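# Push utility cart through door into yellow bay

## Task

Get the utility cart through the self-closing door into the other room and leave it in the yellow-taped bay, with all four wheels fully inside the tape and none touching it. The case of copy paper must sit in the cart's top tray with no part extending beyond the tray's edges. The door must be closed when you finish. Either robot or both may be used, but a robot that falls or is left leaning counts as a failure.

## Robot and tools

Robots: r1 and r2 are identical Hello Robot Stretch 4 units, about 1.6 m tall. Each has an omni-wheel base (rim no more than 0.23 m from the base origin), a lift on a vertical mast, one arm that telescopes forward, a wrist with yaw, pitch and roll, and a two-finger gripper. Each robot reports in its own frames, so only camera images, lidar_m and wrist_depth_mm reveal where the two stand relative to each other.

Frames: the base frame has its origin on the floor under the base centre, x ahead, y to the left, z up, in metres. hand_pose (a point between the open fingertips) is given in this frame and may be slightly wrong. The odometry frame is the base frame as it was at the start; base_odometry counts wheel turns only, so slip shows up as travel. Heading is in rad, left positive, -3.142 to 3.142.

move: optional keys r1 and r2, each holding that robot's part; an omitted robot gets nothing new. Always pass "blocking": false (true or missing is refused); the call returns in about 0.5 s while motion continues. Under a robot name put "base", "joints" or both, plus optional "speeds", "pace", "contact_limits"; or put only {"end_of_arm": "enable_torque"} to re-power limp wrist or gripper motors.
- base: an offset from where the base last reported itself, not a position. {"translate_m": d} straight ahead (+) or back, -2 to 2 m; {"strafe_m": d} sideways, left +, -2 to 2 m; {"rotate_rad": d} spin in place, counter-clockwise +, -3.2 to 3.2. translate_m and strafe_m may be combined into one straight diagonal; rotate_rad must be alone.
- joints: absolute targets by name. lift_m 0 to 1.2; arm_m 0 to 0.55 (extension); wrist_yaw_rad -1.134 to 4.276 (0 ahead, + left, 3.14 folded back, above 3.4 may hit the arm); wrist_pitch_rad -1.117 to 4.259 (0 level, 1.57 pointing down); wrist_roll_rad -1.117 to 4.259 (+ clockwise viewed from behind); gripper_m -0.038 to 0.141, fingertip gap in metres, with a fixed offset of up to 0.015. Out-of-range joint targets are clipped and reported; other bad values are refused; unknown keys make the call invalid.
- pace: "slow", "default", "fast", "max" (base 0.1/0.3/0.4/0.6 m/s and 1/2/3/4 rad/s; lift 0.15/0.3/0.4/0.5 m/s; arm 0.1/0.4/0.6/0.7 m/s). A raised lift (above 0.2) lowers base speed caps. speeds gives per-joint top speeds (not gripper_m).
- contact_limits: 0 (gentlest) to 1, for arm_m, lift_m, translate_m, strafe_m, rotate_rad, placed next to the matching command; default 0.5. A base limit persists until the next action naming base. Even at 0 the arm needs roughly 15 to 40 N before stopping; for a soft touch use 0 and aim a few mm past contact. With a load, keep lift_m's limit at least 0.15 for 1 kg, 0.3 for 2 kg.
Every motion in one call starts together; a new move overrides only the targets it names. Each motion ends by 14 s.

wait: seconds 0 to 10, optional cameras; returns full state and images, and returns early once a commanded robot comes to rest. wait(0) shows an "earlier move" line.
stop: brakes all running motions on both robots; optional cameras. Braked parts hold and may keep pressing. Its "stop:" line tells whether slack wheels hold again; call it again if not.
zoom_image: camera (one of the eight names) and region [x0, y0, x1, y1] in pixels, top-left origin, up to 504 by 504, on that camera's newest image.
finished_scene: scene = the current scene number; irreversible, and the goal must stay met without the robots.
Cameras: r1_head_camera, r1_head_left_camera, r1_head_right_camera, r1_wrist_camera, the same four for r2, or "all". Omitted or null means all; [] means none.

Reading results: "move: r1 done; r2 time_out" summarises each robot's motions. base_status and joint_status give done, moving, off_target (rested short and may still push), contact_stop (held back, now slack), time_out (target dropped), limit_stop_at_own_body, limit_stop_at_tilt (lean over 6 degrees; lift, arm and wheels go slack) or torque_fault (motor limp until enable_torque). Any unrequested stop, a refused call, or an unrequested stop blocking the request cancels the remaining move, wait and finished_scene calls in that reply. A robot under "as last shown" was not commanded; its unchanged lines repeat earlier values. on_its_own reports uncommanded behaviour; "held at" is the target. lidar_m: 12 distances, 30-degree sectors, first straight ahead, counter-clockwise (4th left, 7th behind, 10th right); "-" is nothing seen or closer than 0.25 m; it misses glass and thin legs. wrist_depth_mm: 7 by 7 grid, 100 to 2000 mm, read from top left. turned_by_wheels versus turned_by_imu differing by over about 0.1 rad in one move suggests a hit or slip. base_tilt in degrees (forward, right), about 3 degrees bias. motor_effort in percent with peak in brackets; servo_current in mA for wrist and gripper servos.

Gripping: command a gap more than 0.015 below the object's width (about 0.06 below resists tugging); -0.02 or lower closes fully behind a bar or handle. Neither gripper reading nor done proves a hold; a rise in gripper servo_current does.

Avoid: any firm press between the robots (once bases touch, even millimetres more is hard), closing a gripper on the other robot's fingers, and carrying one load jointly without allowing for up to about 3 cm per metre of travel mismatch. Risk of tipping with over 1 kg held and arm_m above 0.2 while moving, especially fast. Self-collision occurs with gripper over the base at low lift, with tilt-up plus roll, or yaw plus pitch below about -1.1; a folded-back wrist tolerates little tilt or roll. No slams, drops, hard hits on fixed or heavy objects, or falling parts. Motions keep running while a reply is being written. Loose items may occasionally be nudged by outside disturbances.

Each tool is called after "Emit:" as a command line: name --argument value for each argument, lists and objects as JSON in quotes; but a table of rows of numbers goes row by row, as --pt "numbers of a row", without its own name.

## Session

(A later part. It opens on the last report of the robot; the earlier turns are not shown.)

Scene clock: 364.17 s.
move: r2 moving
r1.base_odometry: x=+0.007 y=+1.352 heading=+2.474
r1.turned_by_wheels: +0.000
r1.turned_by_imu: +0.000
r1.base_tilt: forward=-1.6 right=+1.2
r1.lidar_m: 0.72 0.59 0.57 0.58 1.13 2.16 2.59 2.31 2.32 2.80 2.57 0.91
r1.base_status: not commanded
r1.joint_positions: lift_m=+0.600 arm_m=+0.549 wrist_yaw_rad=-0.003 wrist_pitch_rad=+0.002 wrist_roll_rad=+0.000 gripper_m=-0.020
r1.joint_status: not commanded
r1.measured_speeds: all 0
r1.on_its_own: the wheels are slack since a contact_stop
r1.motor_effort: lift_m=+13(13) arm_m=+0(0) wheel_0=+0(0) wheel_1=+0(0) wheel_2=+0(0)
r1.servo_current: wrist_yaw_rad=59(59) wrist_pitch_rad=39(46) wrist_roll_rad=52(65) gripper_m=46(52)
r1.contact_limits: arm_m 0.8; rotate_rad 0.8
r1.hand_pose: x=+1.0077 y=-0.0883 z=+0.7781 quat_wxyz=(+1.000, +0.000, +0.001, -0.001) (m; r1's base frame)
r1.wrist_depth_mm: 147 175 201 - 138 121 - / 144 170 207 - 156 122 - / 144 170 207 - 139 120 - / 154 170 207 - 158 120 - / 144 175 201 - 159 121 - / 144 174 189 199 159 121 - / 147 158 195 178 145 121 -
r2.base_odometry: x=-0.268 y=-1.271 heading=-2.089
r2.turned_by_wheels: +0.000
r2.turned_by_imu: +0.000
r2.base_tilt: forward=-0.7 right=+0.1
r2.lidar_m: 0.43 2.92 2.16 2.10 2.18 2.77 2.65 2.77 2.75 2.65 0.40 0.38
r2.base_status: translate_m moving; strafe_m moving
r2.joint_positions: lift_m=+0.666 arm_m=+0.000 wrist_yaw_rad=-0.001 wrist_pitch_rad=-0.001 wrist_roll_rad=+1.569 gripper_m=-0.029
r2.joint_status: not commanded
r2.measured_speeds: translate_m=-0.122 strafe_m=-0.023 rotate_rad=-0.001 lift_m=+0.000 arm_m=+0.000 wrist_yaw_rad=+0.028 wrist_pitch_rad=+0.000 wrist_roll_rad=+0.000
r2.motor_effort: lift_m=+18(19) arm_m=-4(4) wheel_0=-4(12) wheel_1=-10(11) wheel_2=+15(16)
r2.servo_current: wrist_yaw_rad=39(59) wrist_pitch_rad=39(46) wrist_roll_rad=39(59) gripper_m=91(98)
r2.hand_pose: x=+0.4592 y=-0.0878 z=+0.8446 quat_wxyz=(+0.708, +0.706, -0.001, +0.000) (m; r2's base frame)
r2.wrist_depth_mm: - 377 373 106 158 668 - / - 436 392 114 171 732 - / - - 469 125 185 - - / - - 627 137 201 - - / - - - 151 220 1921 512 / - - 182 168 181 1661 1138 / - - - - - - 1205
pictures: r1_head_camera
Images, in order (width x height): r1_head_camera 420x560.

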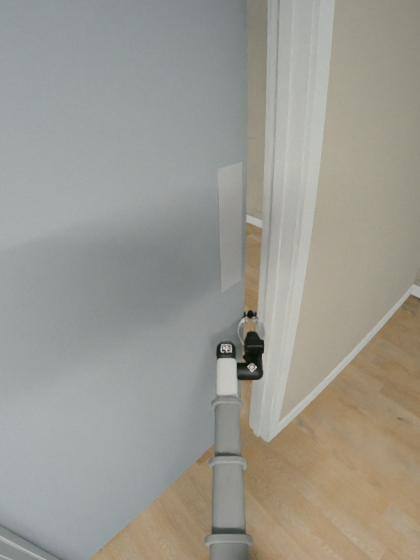

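Emit:
move --blocking false --r1 '{"joints":{"arm_m":0.03}}' --cameras '[]'

Emit:
wait --seconds 1.8 --cameras '["r1_head_camera","r2_head_camera"]'

Emit:
move --blocking false --r1 '{"base":{"rotate_rad":0.67},"pace":"slow"}' --cameras '[]'

Emit:
wait --seconds 1.2 --cameras '["r1_head_camera","r2_head_camera"]'

Scene clock: 383.83 s.
earlier move: r2 done
move: r1 moving
r1.base_odometry: x=+0.007 y=+1.352 heading=+2.474
r1.turned_by_wheels: +0.000
r1.turned_by_imu: +0.000
r1.base_tilt: forward=-1.6 right=+1.3
r1.lidar_m: 0.71 0.59 0.56 0.59 1.14 2.15 2.59 2.29 2.31 2.80 2.57 0.90
r1.base_status: not commanded
r1.joint_positions: lift_m=+0.600 arm_m=+0.498 wrist_yaw_rad=-0.003 wrist_pitch_rad=+0.002 wrist_roll_rad=+0.000 gripper_m=-0.020
r1.joint_status: arm_m moving
r1.measured_speeds: translate_m=+0.000 strafe_m=+0.000 rotate_rad=+0.000 lift_m=+0.000 arm_m=-0.195 wrist_yaw_rad=+0.000 wrist_pitch_rad=+0.000 wrist_roll_rad=+0.000
r1.on_its_own: the wheels are slack since a contact_stop
r1.motor_effort: lift_m=+13(13) arm_m=-6(9) wheel_0=+0(0) wheel_1=+0(0) wheel_2=+0(0)
r1.servo_current: wrist_yaw_rad=59(65) wrist_pitch_rad=39(46) wrist_roll_rad=59(59) gripper_m=46(46)
r1.contact_limits: rotate_rad 0.8
r1.hand_pose: x=+0.9571 y=-0.0882 z=+0.7781 quat_wxyz=(+1.000, +0.000, +0.001, -0.001) (m; r1's base frame)
r1.wrist_depth_mm: 153 180 210 - 177 154 - / 150 176 210 - 192 155 142 / 156 176 211 - 194 155 145 / 157 180 211 - 195 157 - / 150 176 210 - 195 153 - / 150 175 194 191 176 157 - / 153 167 199 160 170 154 -
r2.base_odometry: x=-0.117 y=-0.817 heading=-2.089
r2.turned_by_wheels: +0.000
r2.turned_by_imu: +0.002
r2.base_tilt: forward=-0.7 right=+0.1
r2.lidar_m: 0.36 0.39 2.27 2.18 2.30 2.25 2.15 2.30 2.63 2.53 2.67 0.44
r2.base_status: done
r2.joint_positions: lift_m=+0.666 arm_m=+0.000 wrist_yaw_rad=+0.003 wrist_pitch_rad=-0.001 wrist_roll_rad=+1.569 gripper_m=-0.029
r2.joint_status: not commanded
r2.measured_speeds: all 0
r2.motor_effort: lift_m=+18(18) arm_m=-4(4) wheel_0=-3(3) wheel_1=-2(2) wheel_2=+2(2)
r2.servo_current: wrist_yaw_rad=59(59) wrist_pitch_rad=39(46) wrist_roll_rad=46(52) gripper_m=91(98)
r2.hand_pose: x=+0.4596 y=-0.0864 z=+0.8446 quat_wxyz=(+0.708, +0.706, +0.001, +0.002) (m; r2's base frame)
r2.wrist_depth_mm: - - - 191 252 1708 1255 / - - - 246 248 1756 512 / - - - 239 242 788 - / - - 477 236 236 809 - / - - 500 208 233 820 - / - - 183 173 179 809 - / - - 569 - - - -
pictures: none
No camera images: "cameras" was empty.

Scene clock: 385.63 s.
earlier move: r1 moving
r1.base_odometry: x=+0.007 y=+1.352 heading=+2.474
r1.turned_by_wheels: +0.000
r1.turned_by_imu: +0.000
r1.base_tilt: forward=-1.6 right=+1.3
r1.lidar_m: 0.66 0.58 0.57 0.57 1.17 2.16 2.56 2.29 2.31 2.79 2.56 0.92
r1.base_status: not commanded
r1.joint_positions: lift_m=+0.600 arm_m=+0.030 wrist_yaw_rad=-0.003 wrist_pitch_rad=+0.002 wrist_roll_rad=+0.000 gripper_m=-0.020
r1.joint_status: arm_m moving
r1.measured_speeds: translate_m=+0.000 strafe_m=+0.000 rotate_rad=+0.000 lift_m=+0.000 arm_m=-0.005 wrist_yaw_rad=+0.000 wrist_pitch_rad=+0.000 wrist_roll_rad=+0.000
r1.on_its_own: the wheels are slack since a contact_stop
r1.motor_effort: lift_m=+13(13) arm_m=-5(9) wheel_0=+0(1) wheel_1=+0(1) wheel_2=+0(0)
r1.servo_current: wrist_yaw_rad=33(72) wrist_pitch_rad=39(52) wrist_roll_rad=52(59) gripper_m=39(52)
r1.contact_limits: rotate_rad 0.8
r1.hand_pose: x=+0.4892 y=-0.0882 z=+0.7781 quat_wxyz=(+1.000, +0.000, +0.001, -0.001) (m; r1's base frame)
r1.wrist_depth_mm: 392 445 525 621 609 - - / 384 445 525 627 603 - - / 387 449 530 634 609 - - / 394 449 512 640 615 - - / 394 445 530 634 615 - - / 394 449 492 191 179 - - / 392 427 177 160 143 - -
r2.base_odometry: x=-0.117 y=-0.817 heading=-2.089
r2.turned_by_wheels: +0.000
r2.turned_by_imu: +0.000
r2.base_tilt: forward=-0.7 right=+0.1
r2.lidar_m: 0.37 0.39 2.29 2.15 2.27 2.24 2.15 2.28 2.63 2.54 2.67 0.43
r2.base_status: done
r2.joint_positions: lift_m=+0.666 arm_m=+0.000 wrist_yaw_rad=+0.003 wrist_pitch_rad=-0.001 wrist_roll_rad=+1.569 gripper_m=-0.029
r2.joint_status: not commanded
r2.measured_speeds: all 0
r2.motor_effort: lift_m=+18(18) arm_m=-4(4) wheel_0=-3(4) wheel_1=-2(3) wheel_2=+2(2)
r2.servo_current: wrist_yaw_rad=46(59) wrist_pitch_rad=46(46) wrist_roll_rad=52(59) gripper_m=91(104)
r2.hand_pose: x=+0.4596 y=-0.0864 z=+0.8446 quat_wxyz=(+0.708, +0.706, +0.001, +0.002) (m; r2's base frame)
r2.wrist_depth_mm: - - - 192 253 1808 1229 / - - - 245 248 1808 504 / - - - 241 241 788 - / - - 477 236 237 842 - / - - 500 208 232 820 - / - - 184 172 178 809 - / - - 580 - - - -
wait: 1.80 s; no rest
pictures: r1_head_camera, r2_head_camera
Images, in order (width x height): r1_head_camera 420x560, r2_head_camera 420x560.

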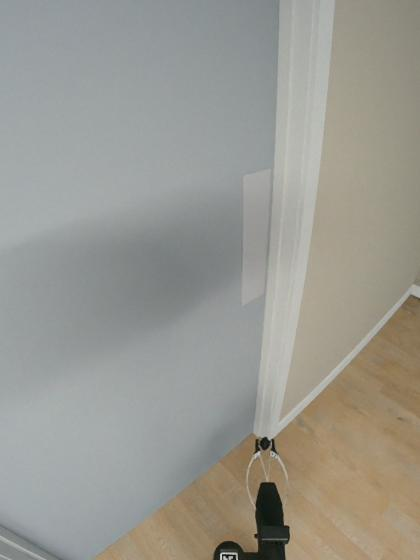

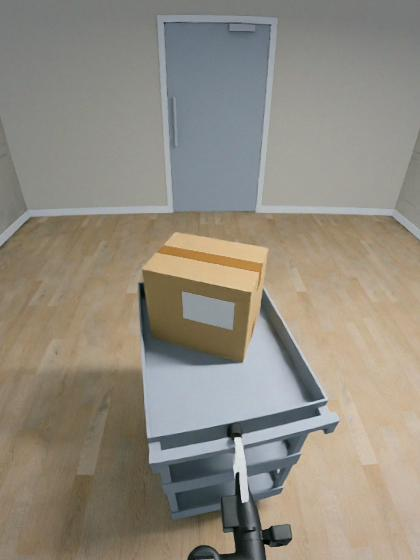

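Scene clock: 386.13 s.
earlier move: r1 done
move: r1 moving
r1.base_odometry: x=+0.007 y=+1.352 heading=+2.600
r1.turned_by_wheels: +0.125
r1.turned_by_imu: +0.126
r1.base_tilt: forward=-1.6 right=+1.2
r1.lidar_m: 0.62 0.56 0.58 0.69 1.59 2.17 2.44 2.31 2.36 2.70 2.56 0.87
r1.base_status: rotate_rad moving
r1.joint_positions: lift_m=+0.600 arm_m=+0.030 wrist_yaw_rad=-0.003 wrist_pitch_rad=+0.002 wrist_roll_rad=+0.000 gripper_m=-0.020
r1.joint_status: all done
r1.measured_speeds: translate_m=+0.001 strafe_m=+0.001 rotate_rad=+0.483 lift_m=+0.000 arm_m=+0.000 wrist_yaw_rad=+0.000 wrist_pitch_rad=+0.000 wrist_roll_rad=+0.000
r1.motor_effort: lift_m=+13(13) arm_m=-5(5) wheel_0=-5(8) wheel_1=-8(8) wheel_2=-5(6)
r1.servo_current: wrist_yaw_rad=59(65) wrist_pitch_rad=46(46) wrist_roll_rad=46(59) gripper_m=39(46)
r1.hand_pose: x=+0.4892 y=-0.0882 z=+0.7781 quat_wxyz=(+1.000, +0.000, +0.001, -0.001) (m; r1's base frame)
r1.wrist_depth_mm: 366 410 466 549 609 - - / 368 410 469 544 597 - - / 362 410 473 535 603 - - / 368 413 473 539 615 - - / 368 413 469 539 609 - - / 364 407 445 191 580 - - / 359 394 180 159 143 - -
r2: as last shown
r2.lidar_m: 0.36 0.38 2.30 2.18 2.27 2.27 2.16 2.26 2.64 2.55 2.66 0.44
r2.motor_effort: lift_m=+18(18) arm_m=-4(4) wheel_0=-3(3) wheel_1=-2(2) wheel_2=+2(2)
r2.servo_current: wrist_yaw_rad=52(59) wrist_pitch_rad=39(46) wrist_roll_rad=39(59) gripper_m=85(98)
r2.wrist_depth_mm: - - - 192 253 1756 1255 / - - - 245 248 1756 512 / - - - 241 244 778 - / - - 477 236 236 831 - / - - 500 208 232 820 - / - - 183 172 179 798 - / - - 574 - - - -
pictures: none
No camera images: "cameras" was empty.

Scene clock: 387.33 s.
earlier move: r1 moving
r1.base_odometry: x=+0.007 y=+1.352 heading=-3.139
r1.turned_by_wheels: +0.544
r1.turned_by_imu: +0.547
r1.base_tilt: forward=-1.6 right=+1.3
r1.lidar_m: 0.57 0.56 0.68 1.66 2.20 2.41 2.28 2.35 2.71 2.53 0.87 0.61
r1.base_status: rotate_rad moving
r1.joint_positions: lift_m=+0.600 arm_m=+0.030 wrist_yaw_rad=-0.002 wrist_pitch_rad=+0.002 wrist_roll_rad=+0.000 gripper_m=-0.020
r1.joint_status: all done
r1.measured_speeds: all 0
r1.motor_effort: lift_m=+13(13) arm_m=-5(5) wheel_0=-4(9) wheel_1=-2(8) wheel_2=-1(6)
r1.servo_current: wrist_yaw_rad=59(65) wrist_pitch_rad=46(52) wrist_roll_rad=52(59) gripper_m=52(52)
r1.hand_pose: x=+0.4892 y=-0.0881 z=+0.7781 quat_wxyz=(+1.000, +0.000, +0.001, -0.001) (m; r1's base frame)
r1.wrist_depth_mm: 325 330 334 338 342 345 349 / 327 332 334 338 342 345 349 / 327 330 336 340 343 347 351 / 329 332 336 338 343 345 351 / 330 334 340 343 345 349 353 / 330 334 338 191 343 349 355 / 332 334 340 183 170 351 355
r2.base_odometry: x=-0.117 y=-0.817 heading=-2.089
r2.turned_by_wheels: +0.000
r2.turned_by_imu: +0.000
r2.base_tilt: forward=-0.7 right=+0.1
r2.lidar_m: 0.36 0.40 2.29 2.16 2.27 2.21 2.15 2.27 2.62 2.55 2.65 0.43
r2.base_status: not commanded
r2.joint_positions: lift_m=+0.666 arm_m=+0.000 wrist_yaw_rad=+0.003 wrist_pitch_rad=-0.001 wrist_roll_rad=+1.569 gripper_m=-0.029
r2.joint_status: not commanded
r2.measured_speeds: all 0
r2.motor_effort: lift_m=+18(18) arm_m=-4(4) wheel_0=-3(3) wheel_1=-2(3) wheel_2=+2(2)
r2.servo_current: wrist_yaw_rad=52(59) wrist_pitch_rad=39(46) wrist_roll_rad=39(59) gripper_m=91(98)
r2.hand_pose: x=+0.4596 y=-0.0864 z=+0.8446 quat_wxyz=(+0.708, +0.706, +0.001, +0.002) (m; r2's base frame)
r2.wrist_depth_mm: - - - 191 254 1756 1255 / - - - 246 249 1756 508 / - - - 240 243 798 - / - - 477 236 236 820 - / - - 496 208 232 809 - / - - 183 172 179 798 - / - - 574 - - - -
wait: 1.20 s; no rest
pictures: r1_head_camera, r2_head_camera
Images, in order (width x height): r1_head_camera 420x560, r2_head_camera 420x560.

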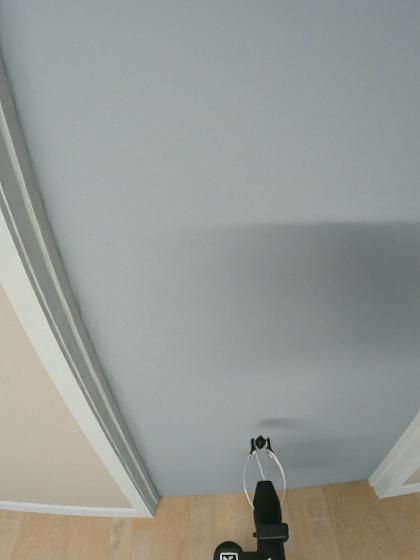

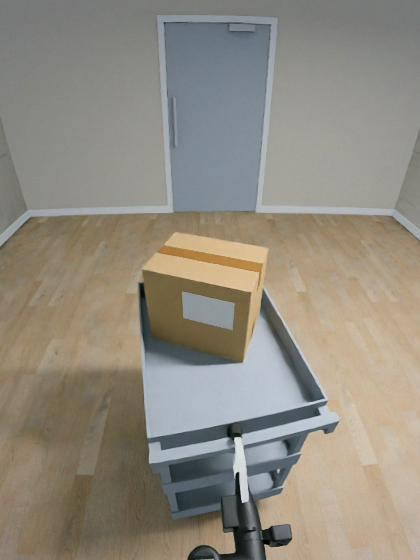

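Emit:
move --blocking false --r1 '{"base":{"strafe_m":-0.36},"joints":{"wrist_yaw_rad":0.9,"arm_m":0.1}}' --cameras '[]'

Emit:
wait --seconds 2.5 --cameras '["r1_head_camera"]'

Emit:
move --blocking false --r1 '{"base":{"translate_m":0.5},"pace":"slow","contact_limits":{"translate_m":0.9}}' --cameras '[]'

Emit:
wait --seconds 5 --cameras '["r1_head_camera","r2_head_camera"]'

Scene clock: 398.10 s.
earlier move: r1 done
move: r1 moving
r1.base_odometry: x=+0.007 y=+1.388 heading=-3.139
r1.turned_by_wheels: +0.000
r1.turned_by_imu: +0.000
r1.base_tilt: forward=-1.6 right=+1.2
r1.lidar_m: 0.56 0.57 0.69 1.65 2.23 2.43 2.27 2.33 2.70 2.53 0.84 0.62
r1.base_status: strafe_m moving
r1.joint_positions: lift_m=+0.600 arm_m=+0.078 wrist_yaw_rad=+0.587 wrist_pitch_rad=+0.002 wrist_roll_rad=+0.000 gripper_m=-0.020
r1.joint_status: arm_m moving; wrist_yaw_rad moving
r1.measured_speeds: translate_m=+0.000 strafe_m=-0.141 rotate_rad=-0.001 lift_m=+0.000 arm_m=+0.140 wrist_yaw_rad=+1.822 wrist_pitch_rad=+0.000 wrist_roll_rad=+0.000
r1.motor_effort: lift_m=+13(13) arm_m=+8(8) wheel_0=+9(12) wheel_1=-9(9) wheel_2=+1(2)
r1.servo_current: wrist_yaw_rad=72(124) wrist_pitch_rad=39(46) wrist_roll_rad=52(52) gripper_m=52(52)
r1.hand_pose: x=+0.5371 y=+0.0868 z=+0.7781 quat_wxyz=(+0.957, +0.000, +0.001, +0.289) (m; r1's base frame)
r1.wrist_depth_mm: 373 368 320 286 257 234 218 / 373 366 320 287 258 233 218 / 373 368 322 286 258 236 220 / 375 373 324 290 258 238 220 / 375 375 327 289 260 236 219 / 375 377 320 191 253 236 221 / 377 375 312 278 153 229 221
r2: as last shown
r2.base_tilt: forward=-0.7 right=+0.0
r2.lidar_m: 0.37 0.38 2.27 2.18 2.28 2.28 2.16 2.27 2.63 2.54 2.67 0.43
r2.motor_effort: lift_m=+18(18) arm_m=-3(4) wheel_0=-3(4) wheel_1=-2(2) wheel_2=+2(2)
r2.servo_current: wrist_yaw_rad=46(52) wrist_pitch_rad=39(46) wrist_roll_rad=33(59) gripper_m=91(98)
r2.wrist_depth_mm: - - - 191 254 1708 1255 / - - - 245 248 1808 508 / - - - 240 243 788 - / - - 477 236 236 831 - / - - 496 208 232 809 - / - - 183 172 179 809 - / - - 569 - - - -
pictures: none
No camera images: "cameras" was empty.

Scene clock: 400.13 s.
earlier move: r1 done
r1.base_odometry: x=+0.007 y=+1.712 heading=-3.139
r1.turned_by_wheels: +0.000
r1.turned_by_imu: -0.001
r1.base_tilt: forward=-1.6 right=+1.3
r1.lidar_m: 0.57 0.58 0.81 1.72 2.58 2.36 2.26 2.33 2.35 2.21 0.81 0.62
r1.base_status: done
r1.joint_positions: lift_m=+0.600 arm_m=+0.100 wrist_yaw_rad=+0.897 wrist_pitch_rad=+0.002 wrist_roll_rad=+0.000 gripper_m=-0.020
r1.joint_status: all done
r1.measured_speeds: all 0
r1.motor_effort: lift_m=+13(13) arm_m=+5(8) wheel_0=+0(12) wheel_1=+1(11) wheel_2=+0(2)
r1.servo_current: wrist_yaw_rad=52(124) wrist_pitch_rad=39(46) wrist_roll_rad=46(65) gripper_m=46(52)
r1.hand_pose: x=+0.5190 y=+0.1709 z=+0.7781 quat_wxyz=(+0.901, +0.000, +0.001, +0.434) (m; r1's base frame)
r1.wrist_depth_mm: - 615 445 340 274 229 206 / 609 627 445 342 276 231 206 / 603 634 452 340 276 232 207 / 609 621 449 343 279 232 208 / - 640 455 343 279 233 208 / - 634 436 191 265 234 208 / - 621 180 183 170 224 208
r2.base_odometry: x=-0.117 y=-0.817 heading=-2.089
r2.turned_by_wheels: +0.000
r2.turned_by_imu: +0.000
r2.base_tilt: forward=-0.7 right=+0.1
r2.lidar_m: 0.36 0.42 2.29 2.15 2.25 2.24 2.16 2.26 2.64 2.54 2.66 0.43
r2.base_status: not commanded
r2.joint_positions: lift_m=+0.666 arm_m=+0.000 wrist_yaw_rad=+0.003 wrist_pitch_rad=-0.001 wrist_roll_rad=+1.569 gripper_m=-0.029
r2.joint_status: not commanded
r2.measured_speeds: all 0
r2.motor_effort: lift_m=+18(18) arm_m=-3(4) wheel_0=-3(4) wheel_1=-2(3) wheel_2=+2(2)
r2.servo_current: wrist_yaw_rad=59(65) wrist_pitch_rad=46(46) wrist_roll_rad=52(59) gripper_m=91(104)
r2.hand_pose: x=+0.4596 y=-0.0864 z=+0.8446 quat_wxyz=(+0.708, +0.706, +0.001, +0.002) (m; r2's base frame)
r2.wrist_depth_mm: - - - 191 252 1756 1281 / - - - 244 248 1756 508 / - - - 241 242 778 - / - - 477 236 236 820 - / - - 500 208 232 820 - / - - 183 172 179 809 - / - - 574 - - - -
wait: 2.03 of 2.5 s (r1 has come to rest)
pictures: r1_head_camera
Images, in order (width x height): r1_head_camera 420x560.

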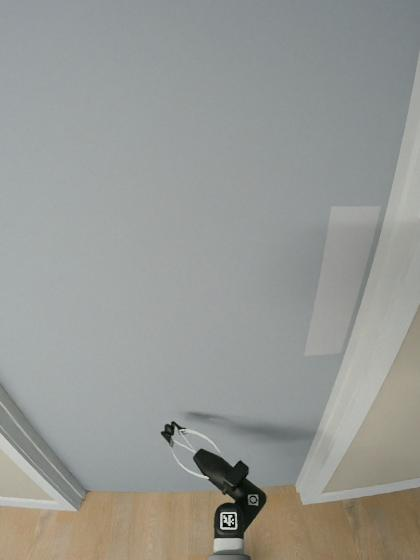

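Scene clock: 400.63 s.
move: r1 moving
r1.base_odometry: x=-0.006 y=+1.712 heading=-3.139
r1.turned_by_wheels: +0.000
r1.turned_by_imu: +0.000
r1.base_tilt: forward=-1.6 right=+1.3
r1.lidar_m: 0.57 0.59 0.76 1.69 2.59 2.38 2.26 2.36 2.36 2.22 0.80 0.60
r1.base_status: translate_m moving
r1.joint_positions: lift_m=+0.600 arm_m=+0.100 wrist_yaw_rad=+0.897 wrist_pitch_rad=+0.002 wrist_roll_rad=+0.000 gripper_m=-0.020
r1.joint_status: not commanded
r1.measured_speeds: translate_m=+0.048 strafe_m=+0.000 rotate_rad=+0.000 lift_m=+0.000 arm_m=+0.000 wrist_yaw_rad=+0.000 wrist_pitch_rad=+0.000 wrist_roll_rad=+0.000
r1.motor_effort: lift_m=+13(13) arm_m=+5(5) wheel_0=+3(6) wheel_1=+2(7) wheel_2=-6(6)
r1.servo_current: wrist_yaw_rad=52(72) wrist_pitch_rad=46(46) wrist_roll_rad=52(52) gripper_m=46(52)
r1.contact_limits: translate_m 0.9
r1.hand_pose: x=+0.5190 y=+0.1709 z=+0.7781 quat_wxyz=(+0.901, +0.000, +0.001, +0.434) (m; r1's base frame)
r1.wrist_depth_mm: - 615 424 324 262 219 195 / 615 621 427 325 262 220 196 / 621 615 430 327 264 221 197 / 609 627 433 327 265 222 198 / 597 615 430 327 266 222 198 / 609 634 418 191 252 224 198 / 603 615 180 180 169 212 198
r2: as last shown
r2.base_tilt: forward=-0.7 right=+0.0
r2.lidar_m: 0.37 0.41 2.28 2.16 2.28 2.24 2.17 2.26 2.62 2.53 2.67 0.45
r2.motor_effort: lift_m=+18(18) arm_m=-4(4) wheel_0=-3(3) wheel_1=-2(2) wheel_2=+2(2)
r2.servo_current: wrist_yaw_rad=52(59) wrist_pitch_rad=39(46) wrist_roll_rad=59(59) gripper_m=104(104)
r2.wrist_depth_mm: - - - 191 253 1756 1255 / - - - 245 248 1708 512 / - - - 240 242 788 - / - - 477 236 236 831 - / - - 500 207 232 809 - / - - 183 172 178 820 - / - - 574 - - - -
pictures: none
No camera images: "cameras" was empty.

Scene clock: 405.63 s.
earlier move: r1 limit_stop_at_tilt
r1.base_odometry: x=-0.457 y=+1.715 heading=+3.125
r1.turned_by_wheels: -0.019
r1.turned_by_imu: +0.637
r1.base_tilt: forward=-4.2 right=+2.7
r1.lidar_m: 0.37 0.48 1.29 2.38 2.57 2.50 1.94 1.89 0.85 0.48 0.35 0.32
r1.base_status: translate_m limit_stop_at_tilt
r1.joint_positions: lift_m=+0.595 arm_m=+0.097 wrist_yaw_rad=+0.905 wrist_pitch_rad=+0.030 wrist_roll_rad=+0.000 gripper_m=-0.020
r1.joint_status: not commanded
r1.measured_speeds: translate_m=-0.158 strafe_m=-0.058 rotate_rad=-0.162 lift_m=+0.000 arm_m=-0.010 wrist_yaw_rad=+0.039 wrist_pitch_rad=+0.000 wrist_roll_rad=+0.000
r1.on_its_own: base_tilt is 3.0 degrees off its reading at the scene's start (forward=-1.6 right=+1.3); the wheels are slack since a limit_stop_at_tilt; lift_m is slack since a limit_stop_at_tilt (your +0.600 is given up); arm_m is slack since a limit_stop_at_tilt
r1.motor_effort: lift_m=+19(21) arm_m=+9(15) wheel_0=+0(30) wheel_1=+2(22) wheel_2=-2(27)
r1.servo_current: wrist_yaw_rad=52(117) wrist_pitch_rad=195(195) wrist_roll_rad=33(72) gripper_m=46(52)
r1.contact_limits: translate_m 0.9
r1.hand_pose: x=+0.5152 y=+0.1726 z=+0.7645 quat_wxyz=(+0.899, -0.007, +0.013, +0.437) (m; r1's base frame)
r1.wrist_depth_mm: - - 235 225 151 - - / - - 236 226 139 - - / - - 237 228 141 - - / - - 237 227 160 - - / - - 240 228 161 - - / - - 237 204 145 - - / - 1661 185 178 136 - -
r2.base_odometry: x=-0.117 y=-0.817 heading=-2.089
r2.turned_by_wheels: +0.000
r2.turned_by_imu: +0.001
r2.base_tilt: forward=-0.6 right=+0.0
r2.lidar_m: 0.37 0.40 2.29 2.17 2.29 2.26 2.18 2.26 2.62 2.53 2.64 0.45
r2.base_status: not commanded
r2.joint_positions: lift_m=+0.666 arm_m=+0.000 wrist_yaw_rad=+0.003 wrist_pitch_rad=-0.001 wrist_roll_rad=+1.569 gripper_m=-0.029
r2.joint_status: not commanded
r2.measured_speeds: all 0
r2.motor_effort: lift_m=+18(18) arm_m=-3(4) wheel_0=-2(4) wheel_1=-2(3) wheel_2=+2(2)
r2.servo_current: wrist_yaw_rad=59(59) wrist_pitch_rad=39(46) wrist_roll_rad=46(65) gripper_m=91(104)
r2.hand_pose: x=+0.4596 y=-0.0864 z=+0.8446 quat_wxyz=(+0.708, +0.706, +0.001, +0.002) (m; r2's base frame)
r2.wrist_depth_mm: - - - 192 253 1756 1255 / - - - 246 247 1756 508 / - - - 239 242 788 - / - - 480 236 236 831 - / - - 496 208 231 809 - / - - 183 172 178 820 - / - - 574 - - - -
wait: 5.00 s; no rest
pictures: r1_head_camera, r2_head_camera
Images, in order (width x height): r1_head_camera 420x560, r2_head_camera 420x560.

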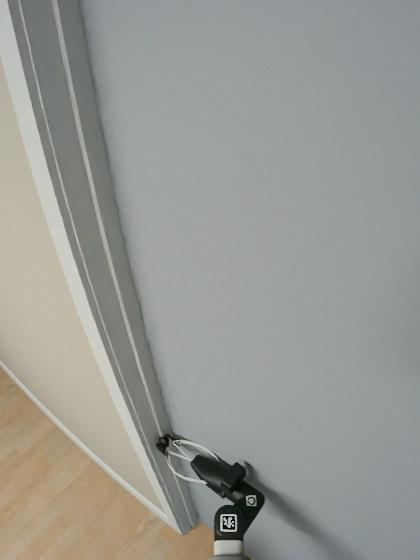

